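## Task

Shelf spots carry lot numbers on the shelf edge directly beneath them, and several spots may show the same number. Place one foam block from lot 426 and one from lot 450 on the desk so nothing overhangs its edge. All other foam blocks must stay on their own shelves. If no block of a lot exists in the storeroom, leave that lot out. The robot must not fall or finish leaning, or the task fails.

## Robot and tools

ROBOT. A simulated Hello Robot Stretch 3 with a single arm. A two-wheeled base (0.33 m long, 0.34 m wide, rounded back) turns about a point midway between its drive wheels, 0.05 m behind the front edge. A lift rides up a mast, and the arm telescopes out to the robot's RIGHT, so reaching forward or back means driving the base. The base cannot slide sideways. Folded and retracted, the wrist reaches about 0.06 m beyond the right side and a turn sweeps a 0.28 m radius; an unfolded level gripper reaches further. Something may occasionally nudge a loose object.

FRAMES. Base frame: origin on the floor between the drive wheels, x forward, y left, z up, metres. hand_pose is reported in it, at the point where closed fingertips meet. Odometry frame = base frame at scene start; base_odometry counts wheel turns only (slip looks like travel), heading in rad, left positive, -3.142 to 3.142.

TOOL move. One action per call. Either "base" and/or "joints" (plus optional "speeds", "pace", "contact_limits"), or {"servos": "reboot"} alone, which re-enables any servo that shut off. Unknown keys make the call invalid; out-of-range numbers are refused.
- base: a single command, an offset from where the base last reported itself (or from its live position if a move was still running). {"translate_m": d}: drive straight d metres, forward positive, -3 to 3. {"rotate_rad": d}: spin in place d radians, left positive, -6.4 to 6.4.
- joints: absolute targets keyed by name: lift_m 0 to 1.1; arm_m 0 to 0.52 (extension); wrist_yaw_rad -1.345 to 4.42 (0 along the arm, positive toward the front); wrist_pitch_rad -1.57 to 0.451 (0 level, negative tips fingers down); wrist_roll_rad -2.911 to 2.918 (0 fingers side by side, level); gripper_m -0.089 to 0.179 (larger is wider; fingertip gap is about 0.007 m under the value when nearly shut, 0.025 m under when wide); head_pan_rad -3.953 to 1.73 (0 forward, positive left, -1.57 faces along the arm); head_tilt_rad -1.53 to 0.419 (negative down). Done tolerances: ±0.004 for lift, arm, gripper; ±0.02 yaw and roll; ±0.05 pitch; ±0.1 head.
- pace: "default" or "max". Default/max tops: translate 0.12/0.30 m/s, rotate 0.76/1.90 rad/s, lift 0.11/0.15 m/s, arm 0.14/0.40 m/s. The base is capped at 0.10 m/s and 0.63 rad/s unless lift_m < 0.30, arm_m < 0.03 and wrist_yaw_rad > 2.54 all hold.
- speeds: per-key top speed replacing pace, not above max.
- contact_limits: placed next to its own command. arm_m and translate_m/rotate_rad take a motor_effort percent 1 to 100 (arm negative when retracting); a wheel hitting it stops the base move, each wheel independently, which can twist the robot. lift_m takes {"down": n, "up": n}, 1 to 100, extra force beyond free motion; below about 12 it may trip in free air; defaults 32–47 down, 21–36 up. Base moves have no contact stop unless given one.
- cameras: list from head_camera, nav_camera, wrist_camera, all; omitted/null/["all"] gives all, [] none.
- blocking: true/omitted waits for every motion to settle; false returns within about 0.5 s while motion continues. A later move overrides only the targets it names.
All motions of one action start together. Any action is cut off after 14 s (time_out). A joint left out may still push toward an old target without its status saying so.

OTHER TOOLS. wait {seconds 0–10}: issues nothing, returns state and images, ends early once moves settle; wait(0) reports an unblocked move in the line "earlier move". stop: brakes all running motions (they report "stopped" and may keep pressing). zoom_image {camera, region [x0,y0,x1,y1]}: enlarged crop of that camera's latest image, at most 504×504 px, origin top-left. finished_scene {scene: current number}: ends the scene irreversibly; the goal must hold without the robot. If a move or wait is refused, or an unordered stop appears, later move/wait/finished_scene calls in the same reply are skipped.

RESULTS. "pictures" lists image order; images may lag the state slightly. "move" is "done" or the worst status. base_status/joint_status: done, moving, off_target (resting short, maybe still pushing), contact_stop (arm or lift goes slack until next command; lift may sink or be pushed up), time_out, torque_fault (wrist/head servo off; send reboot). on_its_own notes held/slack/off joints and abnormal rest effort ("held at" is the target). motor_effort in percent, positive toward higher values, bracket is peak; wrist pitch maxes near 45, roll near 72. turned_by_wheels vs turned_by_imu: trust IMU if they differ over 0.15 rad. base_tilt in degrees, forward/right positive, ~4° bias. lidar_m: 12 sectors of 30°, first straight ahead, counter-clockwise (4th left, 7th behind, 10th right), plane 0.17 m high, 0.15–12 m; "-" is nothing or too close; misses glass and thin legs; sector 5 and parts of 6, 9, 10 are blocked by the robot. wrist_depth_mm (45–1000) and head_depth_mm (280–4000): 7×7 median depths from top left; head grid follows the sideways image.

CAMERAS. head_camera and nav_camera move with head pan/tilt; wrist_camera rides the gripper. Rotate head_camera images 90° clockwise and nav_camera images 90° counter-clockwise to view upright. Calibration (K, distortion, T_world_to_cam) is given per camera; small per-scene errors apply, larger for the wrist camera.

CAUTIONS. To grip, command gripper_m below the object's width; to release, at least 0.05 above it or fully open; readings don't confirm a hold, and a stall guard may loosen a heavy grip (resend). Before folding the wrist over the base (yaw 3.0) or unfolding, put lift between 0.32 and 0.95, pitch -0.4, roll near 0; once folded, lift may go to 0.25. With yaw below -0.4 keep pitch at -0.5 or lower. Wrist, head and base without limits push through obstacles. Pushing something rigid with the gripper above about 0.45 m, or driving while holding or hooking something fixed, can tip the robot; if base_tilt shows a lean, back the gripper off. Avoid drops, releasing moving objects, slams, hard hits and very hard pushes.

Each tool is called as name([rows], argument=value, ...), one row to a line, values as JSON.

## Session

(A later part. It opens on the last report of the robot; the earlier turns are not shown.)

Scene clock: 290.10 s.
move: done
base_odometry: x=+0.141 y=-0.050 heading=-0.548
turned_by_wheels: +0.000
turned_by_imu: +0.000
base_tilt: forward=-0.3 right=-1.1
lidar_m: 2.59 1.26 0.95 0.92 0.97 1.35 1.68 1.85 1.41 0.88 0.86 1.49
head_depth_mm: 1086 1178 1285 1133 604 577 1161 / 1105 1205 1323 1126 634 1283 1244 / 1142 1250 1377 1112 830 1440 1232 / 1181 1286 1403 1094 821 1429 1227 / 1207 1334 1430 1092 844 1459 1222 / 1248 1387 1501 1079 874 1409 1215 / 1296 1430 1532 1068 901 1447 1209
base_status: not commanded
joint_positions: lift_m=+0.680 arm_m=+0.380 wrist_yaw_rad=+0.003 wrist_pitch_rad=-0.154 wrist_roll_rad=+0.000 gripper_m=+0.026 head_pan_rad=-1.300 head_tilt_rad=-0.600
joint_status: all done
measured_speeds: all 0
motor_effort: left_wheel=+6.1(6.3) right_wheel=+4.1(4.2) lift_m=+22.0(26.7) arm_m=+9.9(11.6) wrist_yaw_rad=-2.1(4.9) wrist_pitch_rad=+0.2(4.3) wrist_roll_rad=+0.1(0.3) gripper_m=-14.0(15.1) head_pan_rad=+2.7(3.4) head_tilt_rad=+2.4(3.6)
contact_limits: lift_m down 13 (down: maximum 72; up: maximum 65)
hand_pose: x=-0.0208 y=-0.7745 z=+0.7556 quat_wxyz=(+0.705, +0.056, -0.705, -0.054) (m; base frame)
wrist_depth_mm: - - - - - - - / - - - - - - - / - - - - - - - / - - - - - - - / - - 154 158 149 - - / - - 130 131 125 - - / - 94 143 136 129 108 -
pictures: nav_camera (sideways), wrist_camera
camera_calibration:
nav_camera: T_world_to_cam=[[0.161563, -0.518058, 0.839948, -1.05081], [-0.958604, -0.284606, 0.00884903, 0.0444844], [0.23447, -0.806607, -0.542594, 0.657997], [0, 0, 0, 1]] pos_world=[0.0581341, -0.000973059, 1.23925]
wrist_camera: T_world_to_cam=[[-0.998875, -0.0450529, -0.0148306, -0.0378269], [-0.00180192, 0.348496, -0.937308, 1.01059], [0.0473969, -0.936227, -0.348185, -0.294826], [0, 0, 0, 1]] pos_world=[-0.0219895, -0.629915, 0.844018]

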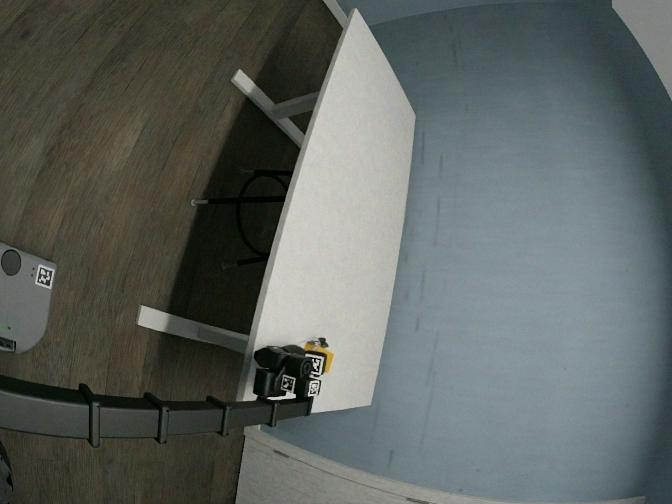

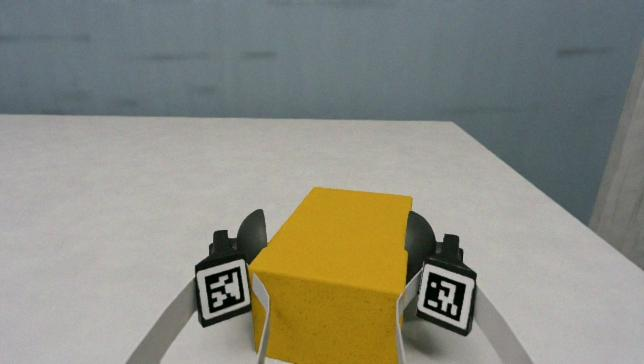

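move(joints={"lift_m":0.685}, cameras=[])

move(joints={"gripper_m":0.15}, cameras=["wrist_camera"])

move(joints={"lift_m":0.82}, cameras=["wrist_camera"])

move(joints={"arm_m":0.0,"gripper_m":0.037}, pace="max", cameras=[])

move(joints={"wrist_pitch_rad":-0.4}, pace="max", cameras=[])

move(joints={"wrist_yaw_rad":3.0}, pace="max", cameras=["head_camera","nav_camera"])

Scene clock: 299.33 s.
move: done
base_odometry: x=+0.141 y=-0.050 heading=-0.548
turned_by_wheels: +0.000
turned_by_imu: +0.000
base_tilt: forward=-0.3 right=-1.1
lidar_m: 2.59 1.26 0.95 0.92 0.97 1.36 1.68 1.84 1.40 0.88 0.86 1.49
head_depth_mm: 1076 1175 1286 1135 597 577 1158 / 1110 1209 1322 1118 616 1272 1237 / 1140 1245 1366 1114 827 1396 1237 / 1177 1285 1409 1097 820 1435 1225 / 1212 1340 1435 1091 844 1456 1229 / 1244 1377 1495 1081 875 1412 1217 / 1291 1441 1522 1070 904 1442 1210
base_status: not commanded
joint_positions: lift_m=+0.685 arm_m=+0.380 wrist_yaw_rad=+0.003 wrist_pitch_rad=-0.165 wrist_roll_rad=+0.000 gripper_m=+0.026 head_pan_rad=-1.300 head_tilt_rad=-0.600
joint_status: all done
measured_speeds: all 0
motor_effort: left_wheel=+5.7(6.2) right_wheel=+3.2(4.0) lift_m=+29.2(30.5) arm_m=+8.8(8.9) wrist_yaw_rad=-2.2(3.7) wrist_pitch_rad=+2.3(2.5) wrist_roll_rad=+0.1(0.3) gripper_m=-14.9(15.0) head_pan_rad=+2.4(3.1) head_tilt_rad=+2.0(2.1)
hand_pose: x=-0.0208 y=-0.7738 z=+0.7579 quat_wxyz=(+0.705, +0.059, -0.704, -0.058) (m; base frame)
wrist_depth_mm: - - - - - - - / - - - - - - - / - - - - - - - / - - - - - - - / - - 152 159 150 - - / - - 129 129 126 - - / - 94 130 136 129 108 -
pictures: none
No camera images: "cameras" was empty.

Scene clock: 301.13 s.
move: done
base_odometry: x=+0.141 y=-0.050 heading=-0.548
turned_by_wheels: +0.000
turned_by_imu: +0.000
base_tilt: forward=-0.1 right=-1.1
lidar_m: 2.59 1.26 0.95 0.92 0.97 1.36 1.68 1.85 1.40 0.88 0.86 1.49
head_depth_mm: 1079 1174 1285 1130 595 578 1166 / 1107 1210 1328 1122 615 1270 1246 / 1137 1251 1379 1108 829 1401 1230 / 1176 1288 1402 1098 822 1433 1220 / 1213 1331 1432 1087 843 1464 1222 / 1251 1378 1494 1082 872 1417 1212 / 1299 1424 1531 1071 897 1443 1209
base_status: not commanded
joint_positions: lift_m=+0.685 arm_m=+0.380 wrist_yaw_rad=+0.002 wrist_pitch_rad=-0.165 wrist_roll_rad=+0.000 gripper_m=+0.150 head_pan_rad=-1.300 head_tilt_rad=-0.600
joint_status: all done
measured_speeds: all 0
motor_effort: left_wheel=+5.8(6.4) right_wheel=+3.3(4.2) lift_m=+28.0(30.1) arm_m=+7.1(8.5) wrist_yaw_rad=-2.0(3.4) wrist_pitch_rad=+2.2(2.4) wrist_roll_rad=+0.1(0.3) gripper_m=+0.6(82.8) head_pan_rad=+2.7(3.3) head_tilt_rad=+1.6(2.1)
hand_pose: x=-0.0209 y=-0.7738 z=+0.7579 quat_wxyz=(+0.705, +0.059, -0.704, -0.058) (m; base frame)
wrist_depth_mm: - - - - - - - / - - - - - - - / - - - - - - - / - - - - - - - / - 146 - 161 161 142 - / - 126 - 131 126 124 115 / - 118 145 137 127 - 111
pictures: wrist_camera
camera_calibration:
wrist_camera: T_world_to_cam=[[-0.998903, -0.0442568, -0.0153013, -0.036982], [-0.00159806, 0.358787, -0.933418, 1.01756], [0.0468, -0.93237, -0.358464, -0.282618], [0, 0, 0, 1]] pos_world=[-0.0220888, -0.630227, 0.84793]

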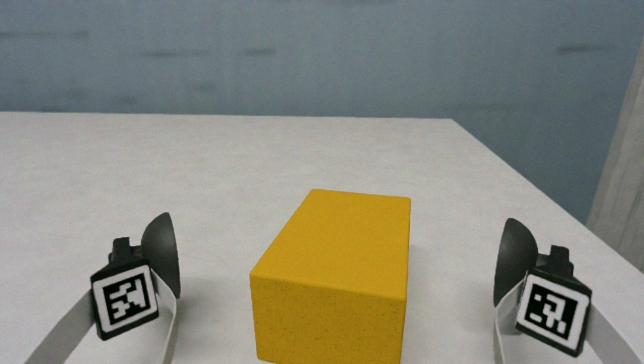

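Scene clock: 303.20 s.
move: done
base_odometry: x=+0.141 y=-0.050 heading=-0.548
turned_by_wheels: +0.000
turned_by_imu: +0.000
base_tilt: forward=-0.4 right=-1.1
lidar_m: 2.59 1.27 0.95 0.92 0.97 1.35 1.68 1.85 1.40 0.88 0.86 1.49
head_depth_mm: 1074 1168 1282 517 758 736 1242 / 1113 1213 1335 716 779 1268 1243 / 1135 1243 1378 1061 829 1401 1232 / 1183 1294 1400 1101 822 1423 1231 / 1213 1331 1434 1094 846 1463 1229 / 1250 1371 1494 1077 871 1424 1217 / 1299 1435 1521 1071 901 1438 1210
base_status: not commanded
joint_positions: lift_m=+0.820 arm_m=+0.380 wrist_yaw_rad=+0.002 wrist_pitch_rad=-0.165 wrist_roll_rad=+0.000 gripper_m=+0.150 head_pan_rad=-1.300 head_tilt_rad=-0.600
joint_status: all done
measured_speeds: all 0
motor_effort: left_wheel=+5.9(6.4) right_wheel=+3.8(4.3) lift_m=+29.5(32.2) arm_m=+6.1(7.5) wrist_yaw_rad=-1.2(3.5) wrist_pitch_rad=+2.3(2.4) wrist_roll_rad=+0.0(0.3) gripper_m=+0.9(1.0) head_pan_rad=+2.1(3.1) head_tilt_rad=+1.0(2.1)
hand_pose: x=-0.0209 y=-0.7738 z=+0.8929 quat_wxyz=(+0.705, +0.059, -0.704, -0.058) (m; base frame)
wrist_depth_mm: - - - - - - - / - - - - - - - / - - - - - - - / - - - - - - - / - 146 - - - 142 - / - 126 - - - 124 116 / - 119 - - - - 111
pictures: wrist_camera
camera_calibration:
wrist_camera: T_world_to_cam=[[-0.998903, -0.0442568, -0.0153013, -0.0349164], [-0.00159806, 0.358787, -0.933418, 1.14357], [0.0468, -0.93237, -0.358464, -0.234225], [0, 0, 0, 1]] pos_world=[-0.0220888, -0.630227, 0.98293]

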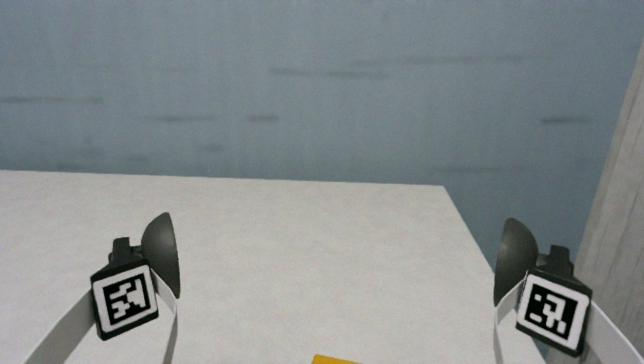

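Scene clock: 305.43 s.
move: done
base_odometry: x=+0.141 y=-0.050 heading=-0.548
turned_by_wheels: +0.000
turned_by_imu: +0.000
base_tilt: forward=-0.4 right=-1.2
lidar_m: 2.59 1.26 0.94 0.92 0.97 1.35 1.68 1.85 1.40 0.88 0.86 1.49
head_depth_mm: 1082 1169 1291 1136 841 733 1216 / 1109 1208 1320 1119 834 704 298 / 1139 1247 1383 1116 827 1396 384 / 1178 1289 1404 1100 821 1425 1232 / 1214 1330 1445 1092 844 1462 1225 / 1251 1385 1496 1083 873 1410 1221 / 1286 1427 1521 1067 903 1444 1215
base_status: not commanded
joint_positions: lift_m=+0.820 arm_m=+0.001 wrist_yaw_rad=+0.002 wrist_pitch_rad=-0.166 wrist_roll_rad=+0.000 gripper_m=+0.037 head_pan_rad=-1.300 head_tilt_rad=-0.600
joint_status: all done
measured_speeds: all 0
motor_effort: left_wheel=+5.8(6.4) right_wheel=+3.6(4.2) lift_m=+25.5(30.0) arm_m=-12.5(15.0) wrist_yaw_rad=-1.5(4.0) wrist_pitch_rad=+2.5(2.5) wrist_roll_rad=+0.2(0.3) gripper_m=+0.2(82.0) head_pan_rad=+2.0(3.2) head_tilt_rad=+0.3(1.8)
hand_pose: x=-0.0210 y=-0.3943 z=+0.8926 quat_wxyz=(+0.705, +0.060, -0.704, -0.058) (m; base frame)
wrist_depth_mm: - - - - - - - / - - - - - - - / - - - - - - - / - - - - - - - / - - - 153 152 - - / - - 126 - 126 - - / - - - - - - -
pictures: none
No camera images: "cameras" was empty.

Scene clock: 306.30 s.
move: done
base_odometry: x=+0.141 y=-0.050 heading=-0.548
turned_by_wheels: +0.000
turned_by_imu: +0.000
base_tilt: forward=-0.3 right=-1.3
lidar_m: 2.59 1.26 0.95 0.92 0.97 1.35 1.68 1.85 1.40 0.88 0.86 1.49
head_depth_mm: 1078 1171 1288 1130 844 733 1219 / 1106 1209 1322 1118 836 1195 311 / 1138 1251 1377 1112 830 1399 1152 / 1172 1287 1409 1097 824 1434 1227 / 1211 1332 1438 1089 845 1460 1222 / 1253 1375 1488 1080 874 1409 1219 / 1293 1434 1520 1071 901 1448 1210
base_status: not commanded
joint_positions: lift_m=+0.820 arm_m=+0.001 wrist_yaw_rad=+0.002 wrist_pitch_rad=-0.412 wrist_roll_rad=+0.000 gripper_m=+0.037 head_pan_rad=-1.300 head_tilt_rad=-0.600
joint_status: all done
measured_speeds: all 0
motor_effort: left_wheel=+6.2(6.6) right_wheel=+3.9(4.0) lift_m=+27.6(27.6) arm_m=-11.6(12.7) wrist_yaw_rad=-3.0(3.1) wrist_pitch_rad=+1.7(3.6) wrist_roll_rad=+0.3(0.3) gripper_m=+0.3(0.8) head_pan_rad=+2.1(3.0) head_tilt_rad=+0.2(1.4)
hand_pose: x=-0.0210 y=-0.3707 z=+0.8341 quat_wxyz=(+0.693, +0.146, -0.692, -0.144) (m; base frame)
wrist_depth_mm: - - - - - - - / - - - - - - - / - - - - - - - / - - - - - - - / - - - 159 159 - - / - - 126 - 129 - - / - - 957 - 978 - -
pictures: none
No camera images: "cameras" was empty.

Scene clock: 308.13 s.
move: done
base_odometry: x=+0.141 y=-0.050 heading=-0.548
turned_by_wheels: +0.000
turned_by_imu: +0.000
base_tilt: forward=-0.3 right=-1.3
lidar_m: 2.59 1.26 0.95 0.92 0.97 1.36 1.68 1.85 1.41 0.88 0.86 1.49
head_depth_mm: 1080 1175 1286 1135 842 737 1256 / 1110 1211 1328 1120 836 1269 1242 / 1146 1255 1371 1111 830 1434 1232 / 1177 1295 1406 1101 821 1435 1233 / 1215 1335 1436 1091 846 1458 1223 / 1253 1384 1493 1085 877 1416 1217 / 1296 1434 1527 1069 903 1454 1210
base_status: not commanded
joint_positions: lift_m=+0.820 arm_m=+0.001 wrist_yaw_rad=+2.997 wrist_pitch_rad=-0.412 wrist_roll_rad=+0.000 gripper_m=+0.037 head_pan_rad=-1.300 head_tilt_rad=-0.600
joint_status: all done
measured_speeds: all 0
motor_effort: left_wheel=+5.7(6.2) right_wheel=+3.3(4.6) lift_m=+29.3(29.8) arm_m=-9.6(12.0) wrist_yaw_rad=+1.8(6.1) wrist_pitch_rad=+1.7(1.9) wrist_roll_rad=+0.0(0.3) gripper_m=+0.5(0.8) head_pan_rad=+2.3(3.0) head_tilt_rad=-0.1(1.5)
hand_pose: x=+0.0112 y=+0.0773 z=+0.8341 quat_wxyz=(+0.195, +0.700, +0.094, +0.680) (m; base frame)
wrist_depth_mm: - 137 849 - - - 934 / - 147 911 - - - - / - 161 - - - - - / - 185 - - - - - / - - 204 - - - - / - - 129 - 129 - - / - - 262 - 977 - -
pictures: head_camera (sideways), nav_camera (sideways)
camera_calibration:
head_camera: T_world_to_cam=[[-0.183744, 0.488559, -0.852964, 1.12632], [0.966945, 0.245903, -0.0674501, 0.0815542], [0.176793, -0.837163, -0.517593, 0.628103], [0, 0, 0, 1]] pos_world=[0.0170513, -0.044501, 1.29131]
nav_camera: T_world_to_cam=[[0.161563, -0.518058, 0.839948, -1.05081], [-0.958604, -0.284606, 0.00884903, 0.0444844], [0.23447, -0.806607, -0.542594, 0.657997], [0, 0, 0, 1]] pos_world=[0.0581341, -0.000973059, 1.23925]

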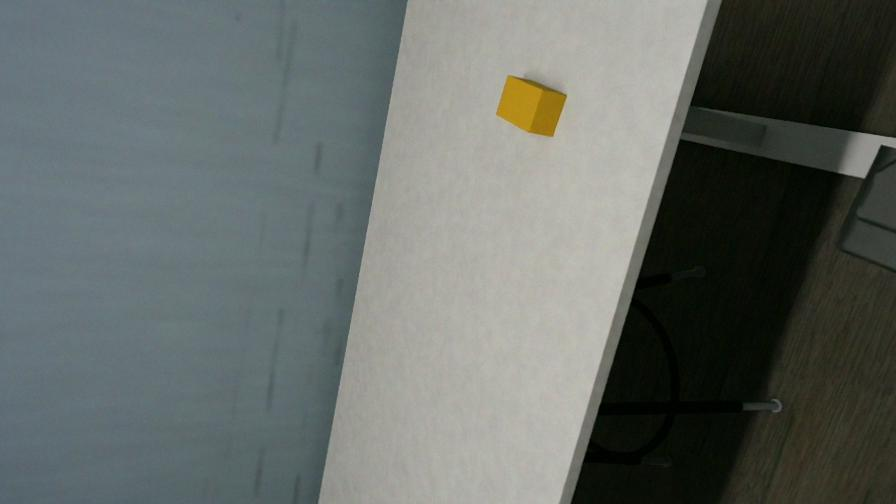

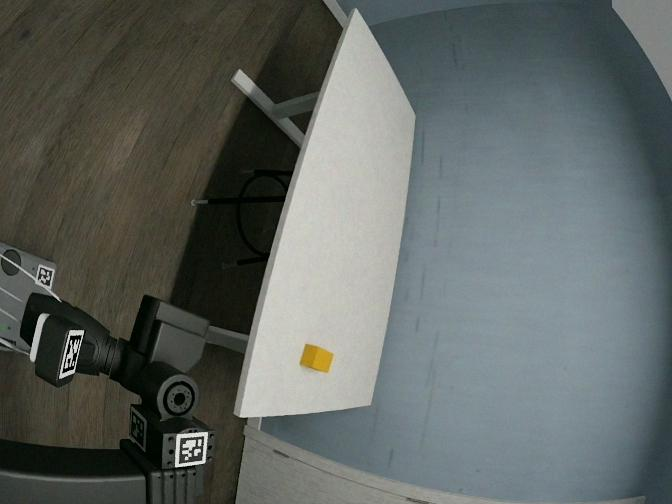

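move(joints={"lift_m":0.29,"head_pan_rad":0.5,"head_tilt_rad":-0.35}, pace="max", cameras=[])

move(base={"translate_m":1.5}, pace="max", cameras=["nav_camera","head_camera"])

Scene clock: 327.20 s.
move: done
base_odometry: x=+0.141 y=-0.050 heading=-0.548
turned_by_wheels: +0.000
turned_by_imu: +0.000
base_tilt: forward=-0.2 right=-1.0
lidar_m: 2.59 1.26 0.95 0.92 0.97 1.35 1.68 1.85 1.40 0.88 0.86 1.49
head_depth_mm: 2204 2298 2353 2499 2573 1913 1495 / 2301 2419 2518 2681 2668 1891 1477 / 2430 2522 2647 2837 2652 1888 1460 / 2502 2614 2750 2902 2481 1885 1463 / 1329 1396 1483 1566 1687 1728 1457 / 1155 1208 1266 1338 1415 1504 1453 / 1022 1064 1113 1165 1225 1286 1341
base_status: not commanded
joint_positions: lift_m=+0.290 arm_m=+0.001 wrist_yaw_rad=+2.997 wrist_pitch_rad=-0.414 wrist_roll_rad=+0.000 gripper_m=+0.037 head_pan_rad=+0.500 head_tilt_rad=-0.349
joint_status: all done
measured_speeds: all 0
motor_effort: left_wheel=+6.1(6.5) right_wheel=+3.0(4.2) lift_m=+26.3(28.2) arm_m=-0.3(5.4) wrist_yaw_rad=+2.1(3.3) wrist_pitch_rad=+2.1(2.2) wrist_roll_rad=+0.2(0.3) gripper_m=+0.3(1.0) head_pan_rad=-3.1(6.5) head_tilt_rad=-3.8(7.5)
hand_pose: x=+0.0111 y=+0.0770 z=+0.3036 quat_wxyz=(+0.195, +0.700, +0.095, +0.680) (m; base frame)
wrist_depth_mm: - 137 853 - - - 932 / - 147 925 - - - - / 897 162 883 923 917 908 884 / 753 185 680 729 736 719 715 / 615 594 206 581 573 596 596 / 525 527 129 313 129 510 504 / 454 291 261 281 434 444 441
pictures: none
No camera images: "cameras" was empty.

Scene clock: 333.60 s.
move: done
base_odometry: x=+1.421 y=-0.831 heading=-0.548
turned_by_wheels: +0.000
turned_by_imu: +0.001
base_tilt: forward=-0.4 right=-1.3
lidar_m: 1.11 1.16 1.63 0.87 0.90 1.28 3.15 1.24 1.00 1.42 1.49 1.14
head_depth_mm: 920 959 1000 1051 1104 1168 1232 / 973 1013 1063 1114 1170 1240 1310 / 1020 1073 1131 1188 1258 1332 1391 / 1079 1135 1199 1269 1339 1426 1460 / 1147 1214 1290 1355 1450 1563 1455 / 1217 1297 1380 1470 1567 1673 1450 / 1316 1392 1488 1598 1728 1782 1450
base_status: done
joint_positions: lift_m=+0.290 arm_m=+0.001 wrist_yaw_rad=+2.998 wrist_pitch_rad=-0.414 wrist_roll_rad=+0.000 gripper_m=+0.037 head_pan_rad=+0.500 head_tilt_rad=-0.350
joint_status: not commanded
measured_speeds: all 0
motor_effort: left_wheel=+0.2(13.3) right_wheel=+5.4(12.9) lift_m=+27.0(29.4) arm_m=+7.7(8.0) wrist_yaw_rad=+1.5(3.2) wrist_pitch_rad=+2.1(2.3) wrist_roll_rad=-0.1(0.3) gripper_m=+0.6(0.9) head_pan_rad=-2.5(3.8) head_tilt_rad=-1.2(4.0)
hand_pose: x=+0.0110 y=+0.0770 z=+0.3036 quat_wxyz=(+0.195, +0.700, +0.095, +0.680) (m; base frame)
wrist_depth_mm: - 137 - - - - - / - 148 - - - - - / 908 162 841 878 926 910 897 / 740 186 683 733 726 721 710 / 615 589 207 583 582 597 596 / 524 524 128 313 129 513 507 / 457 292 261 282 435 443 448
pictures: head_camera (sideways), nav_camera (sideways)
camera_calibration:
head_camera: T_world_to_cam=[[-0.235161, -0.181106, -0.954935, 1.25977], [-0.444792, 0.893626, -0.0599451, 0.0803864], [0.864211, 0.41065, -0.2907, 0.328629], [0, 0, 0, 1]] pos_world=[0.0479983, 0.0213648, 1.30335]
nav_camera: T_world_to_cam=[[0.271195, 0.167485, 0.947841, -1.19223], [0.492333, -0.870311, 0.0129195, 0.0303585], [0.82708, 0.46315, -0.318482, 0.362708], [0, 0, 0, 1]] pos_world=[0.00839001, 0.0581128, 1.24516]

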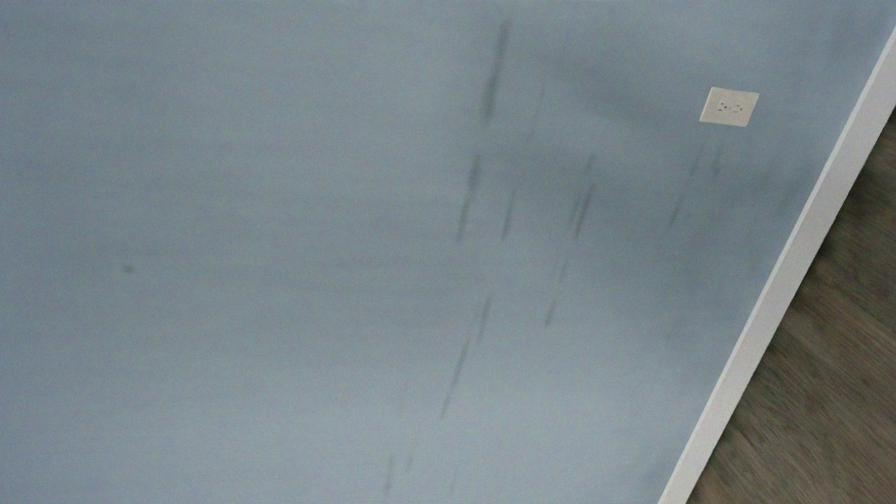

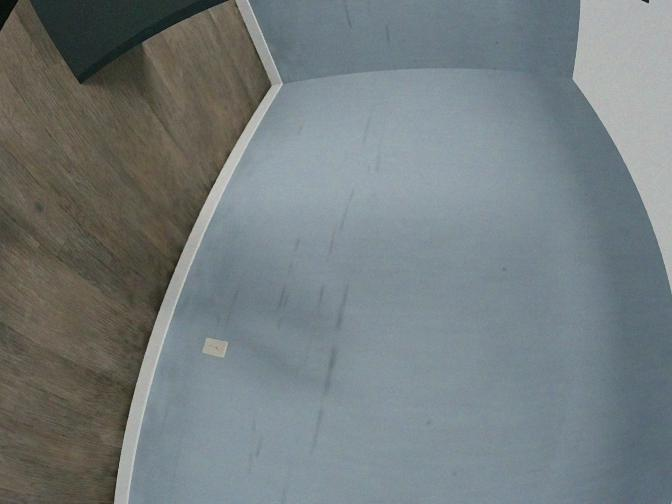

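move(base={"translate_m":0.6}, pace="max", cameras=[])

move(base={"rotate_rad":1.597}, joints={"head_pan_rad":0.6,"head_tilt_rad":-0.3}, cameras=["nav_camera","head_camera"])

Scene clock: 344.53 s.
move: done
base_odometry: x=+1.933 y=-1.144 heading=-0.548
turned_by_wheels: +0.000
turned_by_imu: +0.000
base_tilt: forward=-0.4 right=-1.0
lidar_m: 0.51 0.54 0.76 2.31 1.09 1.25 3.75 1.64 1.31 1.44 0.70 0.53
head_depth_mm: 407 425 443 465 490 514 544 / 428 448 469 493 521 549 583 / 453 474 498 526 555 589 627 / 477 503 531 562 595 634 682 / 508 536 568 602 644 689 741 / 541 574 609 654 698 753 817 / 579 617 661 707 765 830 904
base_status: done
joint_positions: lift_m=+0.290 arm_m=+0.001 wrist_yaw_rad=+2.998 wrist_pitch_rad=-0.414 wrist_roll_rad=+0.000 gripper_m=+0.037 head_pan_rad=+0.500 head_tilt_rad=-0.350
joint_status: not commanded
measured_speeds: all 0
motor_effort: left_wheel=-0.2(13.6) right_wheel=+5.4(13.1) lift_m=+26.4(29.5) arm_m=+12.1(12.4) wrist_yaw_rad=+1.5(3.2) wrist_pitch_rad=+2.1(2.2) wrist_roll_rad=+0.3(0.3) gripper_m=+0.6(0.8) head_pan_rad=-2.3(2.9) head_tilt_rad=+0.0(2.1)
hand_pose: x=+0.0110 y=+0.0770 z=+0.3036 quat_wxyz=(+0.195, +0.700, +0.095, +0.680) (m; base frame)
wrist_depth_mm: - 137 - - - - - / - 148 - - - - - / 919 162 888 944 911 863 - / 755 186 671 729 729 717 - / 620 599 205 581 574 605 580 / 522 527 129 313 129 510 509 / 455 292 261 283 433 441 444
pictures: none
No camera images: "cameras" was empty.

Scene clock: 347.93 s.
move: done
base_odometry: x=+1.933 y=-1.144 heading=+1.049
turned_by_wheels: +1.597
turned_by_imu: +1.571
base_tilt: forward=-0.4 right=-1.3
lidar_m: 2.31 0.98 1.26 3.73 1.33 1.31 1.44 0.70 0.53 0.51 0.54 0.77
head_depth_mm: 2005 2085 2156 2249 2354 2045 1567 / 984 1057 1149 1257 1391 1876 1492 / 847 892 942 1011 1094 1188 1295 / 892 929 972 1016 1066 1121 1176 / 962 1013 1061 1112 1169 1240 1310 / 1051 1104 1164 1230 1295 1387 1434 / 1152 1215 1290 1375 1467 1557 1511
base_status: done
joint_positions: lift_m=+0.290 arm_m=+0.001 wrist_yaw_rad=+2.998 wrist_pitch_rad=-0.414 wrist_roll_rad=+0.000 gripper_m=+0.037 head_pan_rad=+0.600 head_tilt_rad=-0.300
joint_status: all done
measured_speeds: all 0
motor_effort: left_wheel=-8.0(12.8) right_wheel=+9.3(11.8) lift_m=+28.1(29.9) arm_m=+2.4(12.1) wrist_yaw_rad=+1.5(2.7) wrist_pitch_rad=+2.1(2.3) wrist_roll_rad=+0.0(0.3) gripper_m=+0.2(1.0) head_pan_rad=+3.5(4.3) head_tilt_rad=+5.7(10.2)
hand_pose: x=+0.0110 y=+0.0770 z=+0.3036 quat_wxyz=(+0.195, +0.700, +0.095, +0.680) (m; base frame)
wrist_depth_mm: - 137 - - - - - / - 148 - - - - - / 907 161 897 924 926 892 888 / 754 185 678 722 728 717 707 / 613 590 206 582 576 597 593 / 522 519 129 313 129 502 507 / 455 290 262 281 435 443 441
pictures: head_camera (sideways), nav_camera (sideways)
camera_calibration:
head_camera: T_world_to_cam=[[-0.175825, -0.176354, -0.968496, 1.27709], [-0.529503, 0.846324, -0.0579798, 0.0783094], [0.829887, 0.502627, -0.242185, 0.265687], [0, 0, 0, 1]] pos_world=[0.045519, 0.0254037, 1.30574]
nav_camera: T_world_to_cam=[[0.213291, 0.166561, 0.962686, -1.2113], [0.576354, -0.817085, 0.0136731, 0.0288952], [0.788874, 0.551932, -0.270275, 0.300209], [0, 0, 0, 1]] pos_world=[0.00488005, 0.0596707, 1.24685]

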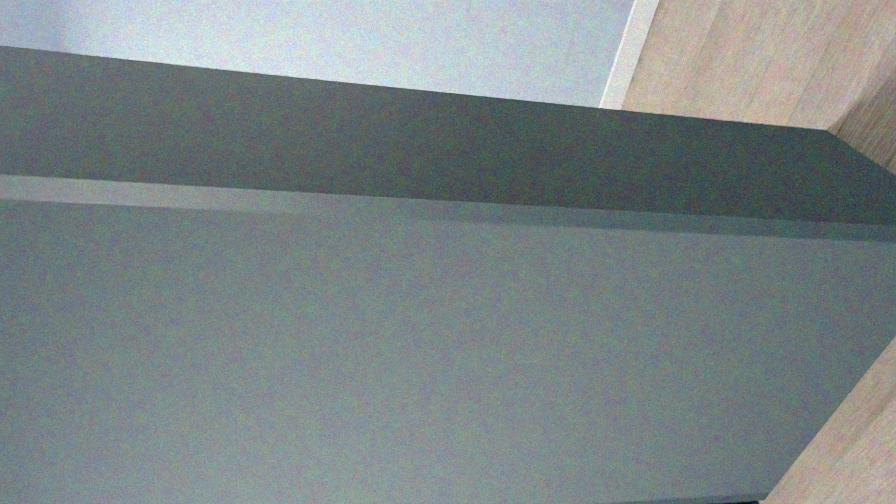

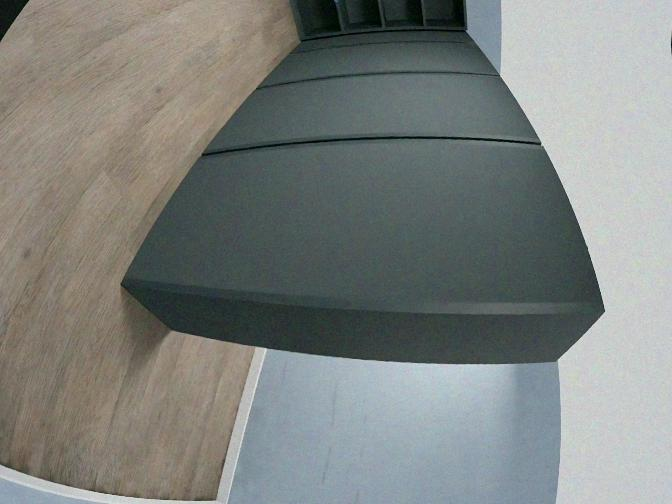

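move(base={"translate_m":1.87}, joints={"head_pan_rad":0.9,"head_tilt_rad":-0.3}, pace="max", cameras=["nav_camera","head_camera"])

Scene clock: 362.23 s.
move: done
base_odometry: x=+2.866 y=+0.477 heading=+1.048
turned_by_wheels: +0.000
turned_by_imu: +0.001
base_tilt: forward=-0.2 right=-1.2
lidar_m: 0.45 0.48 0.68 2.18 1.36 0.69 2.00 0.82 0.62 0.61 0.61 0.47
head_depth_mm: 451 462 474 487 503 517 534 / 501 515 530 546 564 582 605 / 562 580 601 621 645 671 698 / 640 666 691 719 751 787 822 / 748 779 819 856 901 949 1007 / 892 942 993 1058 1129 1196 1286 / 1106 1184 1267 1379 1490 1625 1501
base_status: done
joint_positions: lift_m=+0.290 arm_m=+0.001 wrist_yaw_rad=+2.998 wrist_pitch_rad=-0.414 wrist_roll_rad=+0.000 gripper_m=+0.037 head_pan_rad=+0.900 head_tilt_rad=-0.300
joint_status: all done
measured_speeds: all 0
motor_effort: left_wheel=+2.9(9.0) right_wheel=+3.8(17.3) lift_m=+24.8(27.5) arm_m=-6.6(12.9) wrist_yaw_rad=+2.9(3.7) wrist_pitch_rad=+2.1(2.3) wrist_roll_rad=+0.0(0.3) gripper_m=+0.5(1.0) head_pan_rad=-2.7(4.8) head_tilt_rad=+4.4(8.6)
hand_pose: x=+0.0110 y=+0.0770 z=+0.3036 quat_wxyz=(+0.195, +0.700, +0.095, +0.680) (m; base frame)
wrist_depth_mm: - 137 - - - - 517 / - 147 - - - - 522 / - 162 881 929 922 806 510 / 716 186 680 738 724 729 527 / 618 595 206 584 578 590 520 / 523 523 129 314 128 510 499 / 459 290 261 280 434 444 441
pictures: head_camera (sideways), nav_camera (sideways)
camera_calibration:
head_camera: T_world_to_cam=[[-0.115902, -0.220409, -0.968497, 1.27672], [-0.755837, 0.652188, -0.0579714, 0.0797567], [0.64442, 0.725307, -0.242183, 0.266823], [0, 0, 0, 1]] pos_world=[0.0363116, 0.0358558, 1.30574]
nav_camera: T_world_to_cam=[[0.154598, 0.222122, 0.962684, -1.21095], [0.791962, -0.610417, 0.0136611, 0.0276137], [0.590673, 0.760298, -0.270281, 0.301406], [0, 0, 0, 1]] pos_world=[-0.0126916, 0.0566757, 1.24685]

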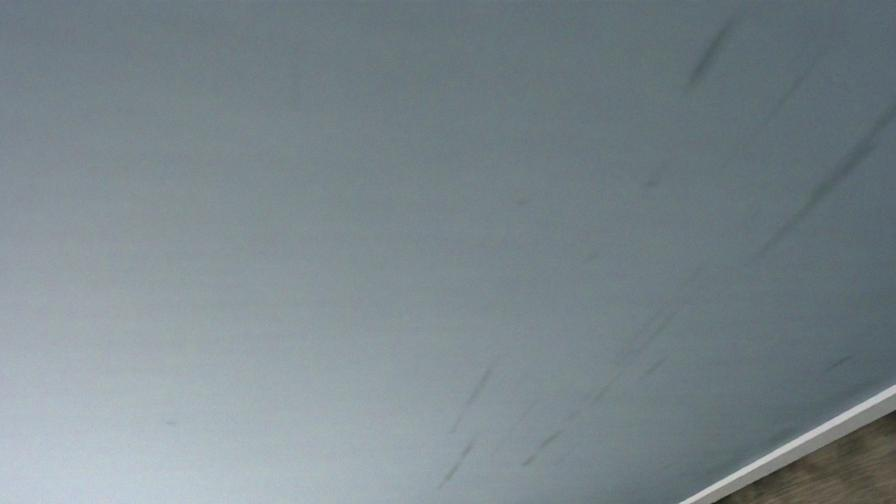

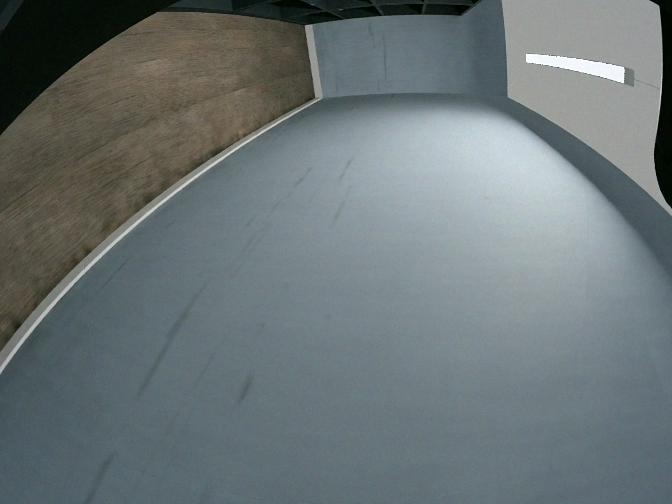

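move(base={"rotate_rad":-1.597}, joints={"head_pan_rad":-2.3,"head_tilt_rad":-0.4}, cameras=["nav_camera","head_camera"])

Scene clock: 370.67 s.
move: done
base_odometry: x=+2.866 y=+0.477 heading=-0.548
turned_by_wheels: -1.597
turned_by_imu: -1.571
base_tilt: forward=-0.4 right=-1.3
lidar_m: 0.61 0.62 0.47 0.45 0.48 0.67 2.10 1.37 0.69 2.06 0.83 0.62
head_depth_mm: 1247 1275 1354 1367 1426 1551 1427 / 1305 1383 1466 1100 1461 1526 1373 / 1163 1276 1399 1017 1452 1149 1337 / 614 1034 1260 854 1374 1016 1288 / 600 638 683 733 790 858 943 / 691 745 803 874 963 1064 1190 / 818 894 2453 3113 2248 1734 1389
base_status: done
joint_positions: lift_m=+0.290 arm_m=+0.001 wrist_yaw_rad=+2.998 wrist_pitch_rad=-0.414 wrist_roll_rad=+0.000 gripper_m=+0.037 head_pan_rad=-2.304 head_tilt_rad=-0.400
joint_status: all done
measured_speeds: all 0
motor_effort: left_wheel=+7.1(12.3) right_wheel=-9.8(13.3) lift_m=+29.0(30.1) arm_m=-11.0(11.0) wrist_yaw_rad=+0.4(3.0) wrist_pitch_rad=+2.1(2.2) wrist_roll_rad=+0.2(0.3) gripper_m=+0.6(0.8) head_pan_rad=+4.0(5.6) head_tilt_rad=-4.2(7.2)
hand_pose: x=+0.0110 y=+0.0770 z=+0.3036 quat_wxyz=(+0.195, +0.700, +0.095, +0.680) (m; base frame)
wrist_depth_mm: 437 137 448 461 462 473 482 / 478 148 489 503 506 514 523 / 519 162 514 537 540 - - / - 179 188 - - - - / 593 577 202 565 581 593 592 / 528 522 129 313 129 509 507 / 452 291 261 281 434 443 444
pictures: head_camera (sideways), nav_camera (sideways)
camera_calibration:
head_camera: T_world_to_cam=[[0.193378, 0.283893, -0.939154, 1.23656], [0.717829, -0.69347, -0.0618201, 0.0757683], [-0.668825, -0.662197, -0.337888, 0.399414], [0, 0, 0, 1]] pos_world=[-0.0263738, -0.034016, 1.30096]
nav_camera: T_world_to_cam=[[-0.23161, -0.28261, 0.930854, -1.167], [-0.753297, 0.657567, 0.0122081, 0.0388568], [-0.615549, -0.698382, -0.365189, 0.432271], [0, 0, 0, 1]] pos_world=[0.0250667, -0.0534657, 1.24369]

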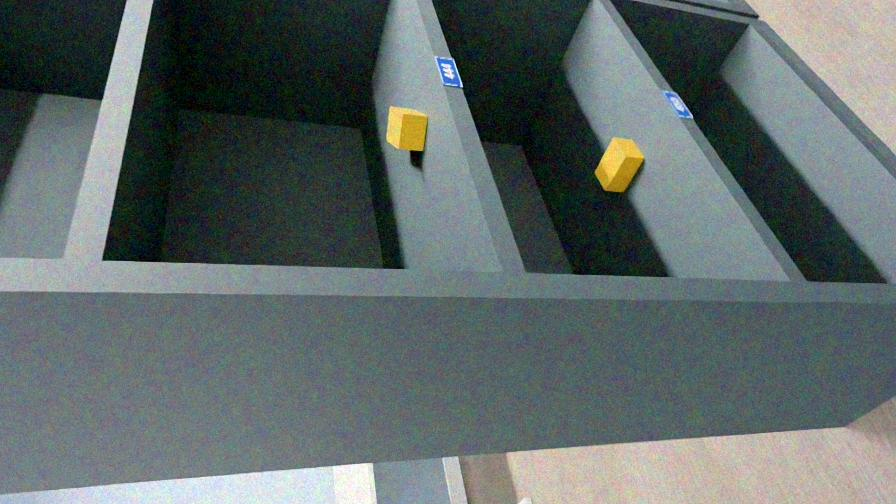

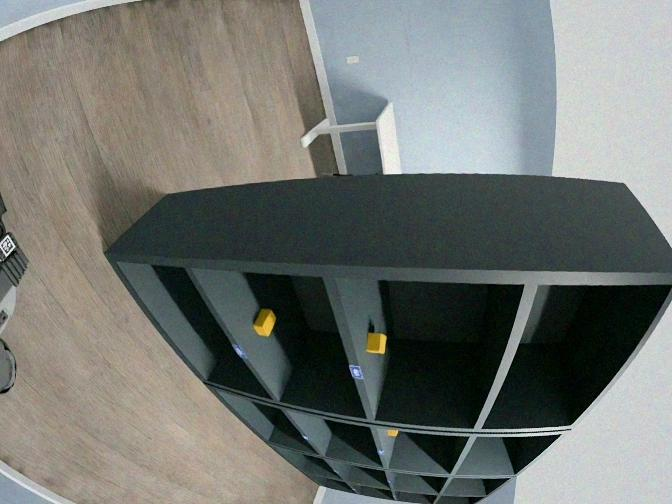

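zoom_image(camera="head_camera", region=[400, 30, 500, 110])

zoom_image(camera="head_camera", region=[640, 70, 720, 140])

move(base={"translate_m":-1.0}, pace="max", cameras=["nav_camera","head_camera"])

Scaled by 5.040 from the camera's 896x504 image, which has a finer 1280x720 frame.

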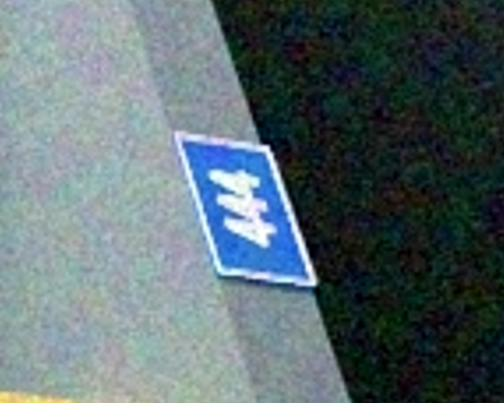

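Scaled by 6.300 from the camera's 896x504 image, which has a finer 1280x720 frame.

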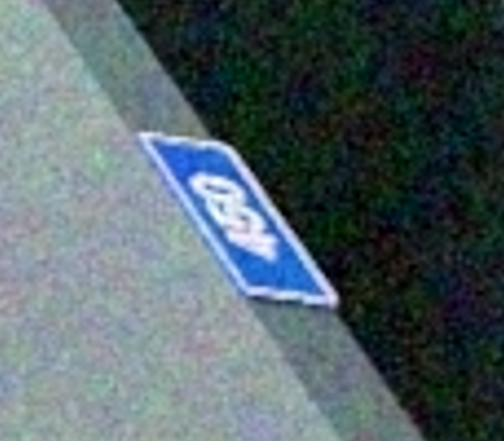

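Scene clock: 382.03 s.
move: done
base_odometry: x=+2.013 y=+0.998 heading=-0.548
turned_by_wheels: +0.000
turned_by_imu: -0.001
base_tilt: forward=-0.3 right=-1.1
lidar_m: 1.60 0.67 0.51 0.49 0.52 0.73 2.22 1.32 0.59 0.96 0.75 0.76
head_depth_mm: 1187 1229 1300 1275 1394 1476 1429 / 1237 1324 1419 1031 1443 1207 1340 / 1088 1225 1345 934 1441 1064 1329 / 592 1118 1215 922 1356 1050 1218 / 516 548 587 623 669 727 798 / 478 522 564 615 637 748 782 / 487 626 690 745 604 949 824
base_status: done
joint_positions: lift_m=+0.290 arm_m=+0.001 wrist_yaw_rad=+2.998 wrist_pitch_rad=-0.414 wrist_roll_rad=+0.000 gripper_m=+0.037 head_pan_rad=-2.300 head_tilt_rad=-0.400
joint_status: not commanded
measured_speeds: all 0
motor_effort: left_wheel=+1.1(10.7) right_wheel=-10.4(17.6) lift_m=+26.2(28.5) arm_m=-11.0(12.9) wrist_yaw_rad=+2.3(2.7) wrist_pitch_rad=+2.1(2.2) wrist_roll_rad=+0.0(0.4) gripper_m=+0.4(1.2) head_pan_rad=+2.3(4.0) head_tilt_rad=-2.8(4.2)
hand_pose: x=+0.0110 y=+0.0770 z=+0.3036 quat_wxyz=(+0.195, +0.700, +0.095, +0.680) (m; base frame)
wrist_depth_mm: 469 137 487 498 502 511 519 / 513 147 523 536 541 540 - / 539 161 169 - - - - / - 178 187 - - - 667 / 615 570 206 580 572 595 595 / 530 518 129 313 128 511 506 / 459 291 260 281 437 439 441
pictures: head_camera (sideways), nav_camera (sideways)
camera_calibration:
head_camera: T_world_to_cam=[[0.192297, 0.284842, -0.939088, 1.23637], [0.720817, -0.690365, -0.0617981, 0.0756975], [-0.665916, -0.665027, -0.338074, 0.399673], [0, 0, 0, 1]] pos_world=[-0.0261667, -0.0341188, 1.30086]
nav_camera: T_world_to_cam=[[-0.230522, -0.283724, 0.930785, -1.16693], [-0.75613, 0.654308, 0.012181, 0.0388967], [-0.612476, -0.700986, -0.365365, 0.432458], [0, 0, 0, 1]] pos_world=[0.0252782, -0.0533883, 1.24369]

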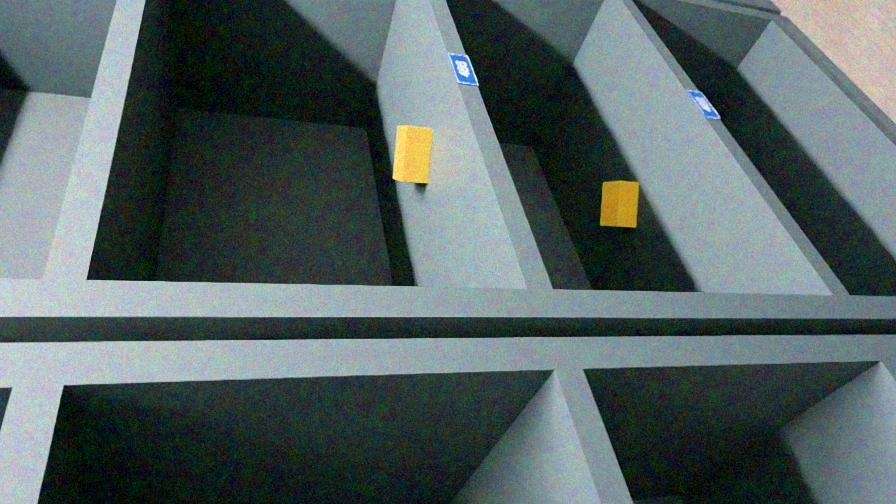

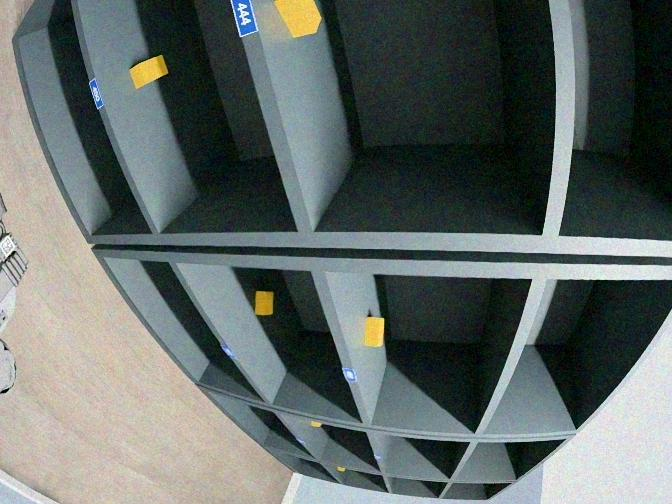

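move(joints={"head_pan_rad":-1.57,"head_tilt_rad":-0.8}, cameras=["head_camera"])

zoom_image(camera="head_camera", region=[500, 180, 700, 320])

Scene clock: 396.20 s.
move: done
base_odometry: x=+2.013 y=+0.998 heading=-0.548
turned_by_wheels: +0.000
turned_by_imu: +0.000
base_tilt: forward=-0.4 right=-1.2
lidar_m: 1.60 0.68 0.51 0.49 0.52 0.73 2.23 1.32 0.59 0.96 0.74 0.76
head_depth_mm: 794 795 592 903 867 1016 1143 / 794 784 585 1108 906 1184 1137 / 800 774 581 1100 926 1221 1125 / 803 764 597 1090 916 1219 1134 / 811 748 591 1077 910 1212 1124 / 815 741 585 1068 931 1209 1116 / 821 729 604 1066 924 1219 1113
base_status: not commanded
joint_positions: lift_m=+0.290 arm_m=+0.001 wrist_yaw_rad=+2.998 wrist_pitch_rad=-0.414 wrist_roll_rad=+0.000 gripper_m=+0.037 head_pan_rad=-1.549 head_tilt_rad=-0.810
joint_status: all done
measured_speeds: all 0
motor_effort: left_wheel=+1.2(1.5) right_wheel=-10.5(10.5) lift_m=+24.7(25.3) arm_m=-10.3(11.4) wrist_yaw_rad=+2.3(2.8) wrist_pitch_rad=+2.1(2.2) wrist_roll_rad=+0.0(0.3) gripper_m=+0.0(1.1) head_pan_rad=-0.6(5.6) head_tilt_rad=-3.5(9.1)
hand_pose: x=+0.0110 y=+0.0770 z=+0.3036 quat_wxyz=(+0.195, +0.700, +0.095, +0.680) (m; base frame)
wrist_depth_mm: 472 137 483 497 502 513 515 / 517 147 526 529 531 541 - / 545 161 170 - - - - / - 178 187 - - - 663 / 619 572 205 578 574 594 586 / 522 518 128 314 129 511 504 / 455 291 261 282 433 439 443
pictures: head_camera (sideways)
camera_calibration:
head_camera: T_world_to_cam=[[-0.0610925, 0.685442, -0.725559, 0.959494], [0.997407, 0.0142112, -0.0705567, 0.0853147], [-0.0380514, -0.727988, -0.684533, 0.846611], [0, 0, 0, 1]] pos_world=[0.0057392, -0.0425673, 1.28172]

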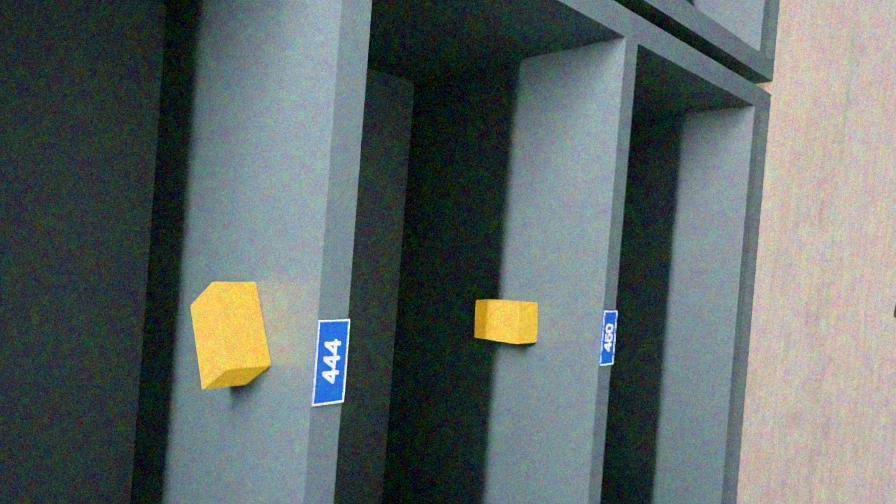

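Scaled by 2.520 from the camera's 896x504 image, which has a finer 1280x720 frame.

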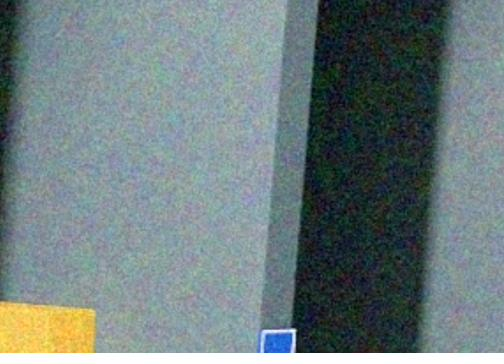

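zoom_image(camera="head_camera", region=[580, 300, 640, 375])

zoom_image(camera="head_camera", region=[460, 280, 560, 360])

Scaled by 6.720 from the camera's 896x504 image, which has a finer 1280x720 frame.

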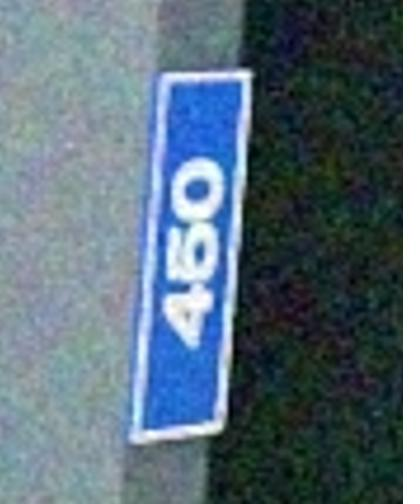

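Scaled by 5.040 from the camera's 896x504 image, which has a finer 1280x720 frame.

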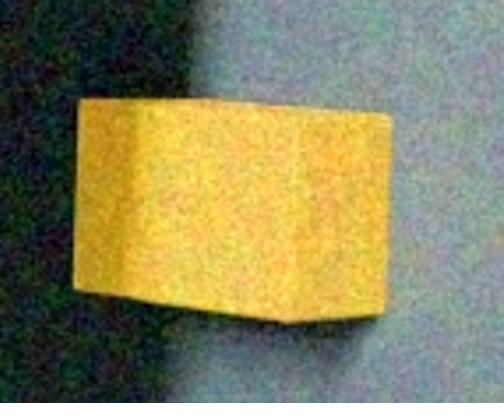

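zoom_image(camera="head_camera", region=[595, 320, 620, 355])

zoom_image(camera="head_camera", region=[596, 305, 620, 370])

Scaled by 14.400 from the camera's 896x504 image, which has a finer 1280x720 frame.

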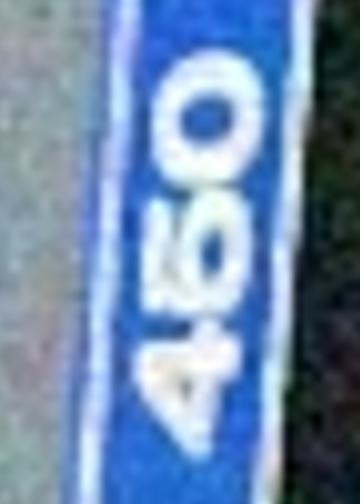

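Scaled by 7.754 from the camera's 896x504 image, which has a finer 1280x720 frame.

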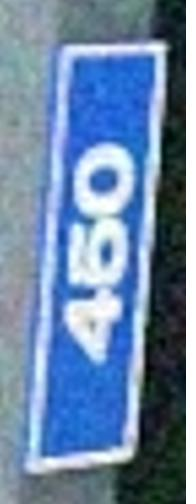

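move(joints={"lift_m":0.62}, base={"translate_m":0.088}, cameras=[])

move(joints={"wrist_yaw_rad":0.0,"gripper_m":0.179}, pace="max", cameras=[])

move(joints={"wrist_pitch_rad":-0.2,"lift_m":0.525}, cameras=["head_camera","wrist_camera"])

Scene clock: 450.13 s.
move: done
base_odometry: x=+2.088 y=+0.952 heading=-0.548
turned_by_wheels: +0.000
turned_by_imu: +0.000
base_tilt: forward=-0.3 right=-1.3
lidar_m: 1.51 0.67 0.50 0.49 0.51 0.72 2.25 0.71 0.65 0.97 0.69 1.55
head_depth_mm: 796 821 603 1062 920 1099 1147 / 799 807 597 1122 912 1231 1117 / 803 798 590 1109 926 1231 389 / 807 788 585 1102 926 1216 1128 / 809 775 603 1096 924 1213 446 / 810 763 595 1085 915 1210 1119 / 818 751 590 1076 929 1201 1115
base_status: done
joint_positions: lift_m=+0.620 arm_m=+0.001 wrist_yaw_rad=+2.998 wrist_pitch_rad=-0.414 wrist_roll_rad=+0.000 gripper_m=+0.037 head_pan_rad=-1.570 head_tilt_rad=-0.800
joint_status: all done
measured_speeds: all 0
motor_effort: left_wheel=+3.7(11.0) right_wheel=+6.7(8.9) lift_m=+29.4(33.5) arm_m=-9.0(10.6) wrist_yaw_rad=+2.1(3.6) wrist_pitch_rad=+2.2(2.2) wrist_roll_rad=+0.1(0.3) gripper_m=+0.3(0.9) head_pan_rad=-2.2(3.8) head_tilt_rad=+2.0(3.2)
hand_pose: x=+0.0110 y=+0.0770 z=+0.6336 quat_wxyz=(+0.195, +0.700, +0.095, +0.680) (m; base frame)
wrist_depth_mm: 470 137 479 497 494 510 513 / 507 148 519 529 535 540 546 / 539 161 170 - - - - / - 178 187 - - - - / - - 202 149 152 - - / - - 128 - 126 - 847 / 782 810 263 786 766 794 788
pictures: none
No camera images: "cameras" was empty.

Scene clock: 452.10 s.
move: done
base_odometry: x=+2.088 y=+0.952 heading=-0.548
turned_by_wheels: +0.000
turned_by_imu: +0.000
base_tilt: forward=-0.3 right=-1.2
lidar_m: 1.51 0.67 0.50 0.49 0.51 0.72 2.25 0.71 0.65 0.97 0.69 1.55
head_depth_mm: 797 821 604 1063 917 1102 1146 / 797 807 596 1121 917 1239 1122 / 803 792 590 1111 928 1211 390 / 803 785 583 1101 923 1225 483 / 809 772 601 1092 921 1212 1109 / 813 762 596 1082 916 1214 1115 / 815 751 589 1074 929 1205 1113
base_status: not commanded
joint_positions: lift_m=+0.620 arm_m=+0.001 wrist_yaw_rad=+0.003 wrist_pitch_rad=-0.414 wrist_roll_rad=+0.000 gripper_m=+0.179 head_pan_rad=-1.570 head_tilt_rad=-0.800
joint_status: all done
measured_speeds: all 0
motor_effort: left_wheel=+4.3(4.4) right_wheel=+7.1(7.7) lift_m=+29.0(29.8) arm_m=-8.6(9.6) wrist_yaw_rad=-2.3(6.9) wrist_pitch_rad=+2.1(2.2) wrist_roll_rad=+0.1(0.3) gripper_m=+0.9(84.1) head_pan_rad=-3.3(3.5) head_tilt_rad=+2.1(2.5)
hand_pose: x=-0.0208 y=-0.3704 z=+0.6336 quat_wxyz=(+0.693, +0.147, -0.691, -0.145) (m; base frame)
wrist_depth_mm: - - - - - - - / - - - - - - - / - - - - - - - / - - - - - - - / - 146 - - - - 327 / - 139 - - - - - / - 691 - - - - 105
pictures: none
No camera images: "cameras" was empty.

Scene clock: 453.80 s.
move: done
base_odometry: x=+2.088 y=+0.952 heading=-0.548
turned_by_wheels: +0.000
turned_by_imu: +0.000
base_tilt: forward=-0.3 right=-1.2
lidar_m: 1.51 0.67 0.50 0.49 0.51 0.72 2.25 0.71 0.65 0.97 0.69 1.55
head_depth_mm: 796 819 604 1062 919 1106 1147 / 796 807 597 1119 914 1233 1140 / 804 799 592 1115 931 1231 1135 / 805 786 585 1100 924 1224 543 / 810 774 602 1095 918 1212 1103 / 812 758 597 1084 913 1210 1121 / 814 749 588 1081 927 1203 1116
base_status: not commanded
joint_positions: lift_m=+0.525 arm_m=+0.001 wrist_yaw_rad=+0.003 wrist_pitch_rad=-0.223 wrist_roll_rad=+0.000 gripper_m=+0.179 head_pan_rad=-1.570 head_tilt_rad=-0.800
joint_status: all done
measured_speeds: all 0
motor_effort: left_wheel=+3.9(4.4) right_wheel=+7.3(7.8) lift_m=+23.7(27.7) arm_m=-8.2(9.1) wrist_yaw_rad=-3.0(4.4) wrist_pitch_rad=+3.7(5.8) wrist_roll_rad=-0.1(0.3) gripper_m=+0.8(0.9) head_pan_rad=-3.0(3.4) head_tilt_rad=+2.1(2.2)
hand_pose: x=-0.0208 y=-0.3902 z=+0.5837 quat_wxyz=(+0.703, +0.080, -0.702, -0.078) (m; base frame)
wrist_depth_mm: - - - - - - - / - - - - - - - / - - - - - - - / - - - - - - 328 / - 319 320 - 303 295 293 / - 140 - - - - - / - - - - - - 105
pictures: head_camera (sideways), wrist_camera
camera_calibration:
head_camera: T_world_to_cam=[[-0.0467413, 0.678981, -0.732667, 0.968742], [0.997489, -0.00734724, -0.0704448, 0.0851835], [-0.0532137, -0.734119, -0.676932, 0.8368], [0, 0, 0, 1]] pos_world=[0.00483995, -0.0428199, 1.28222]
wrist_camera: T_world_to_cam=[[-0.998869, -0.0441032, -0.0177389, -0.0209839], [-0.00200129, 0.411844, -0.911252, 0.725018], [0.0474948, -0.910186, -0.411467, 0.0522231], [0, 0, 0, 1]] pos_world=[-0.0219896, -0.251987, 0.68179]

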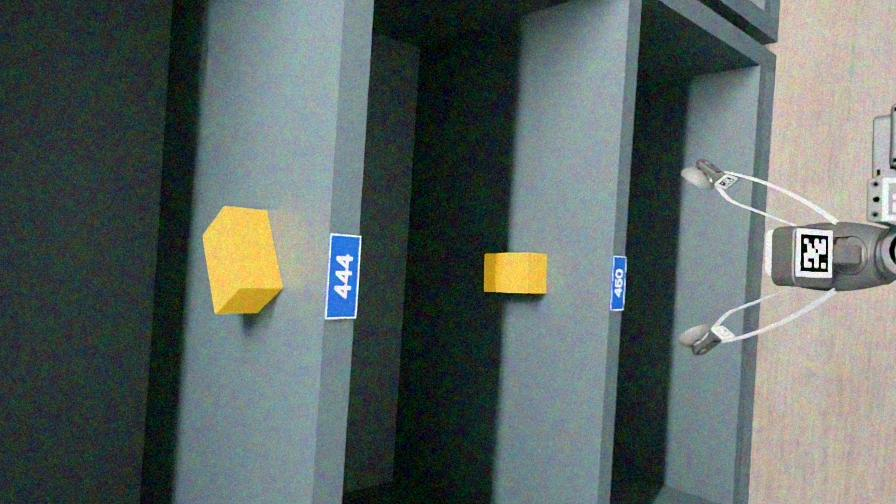

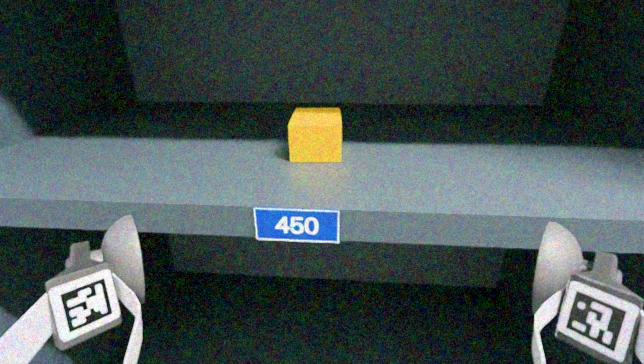

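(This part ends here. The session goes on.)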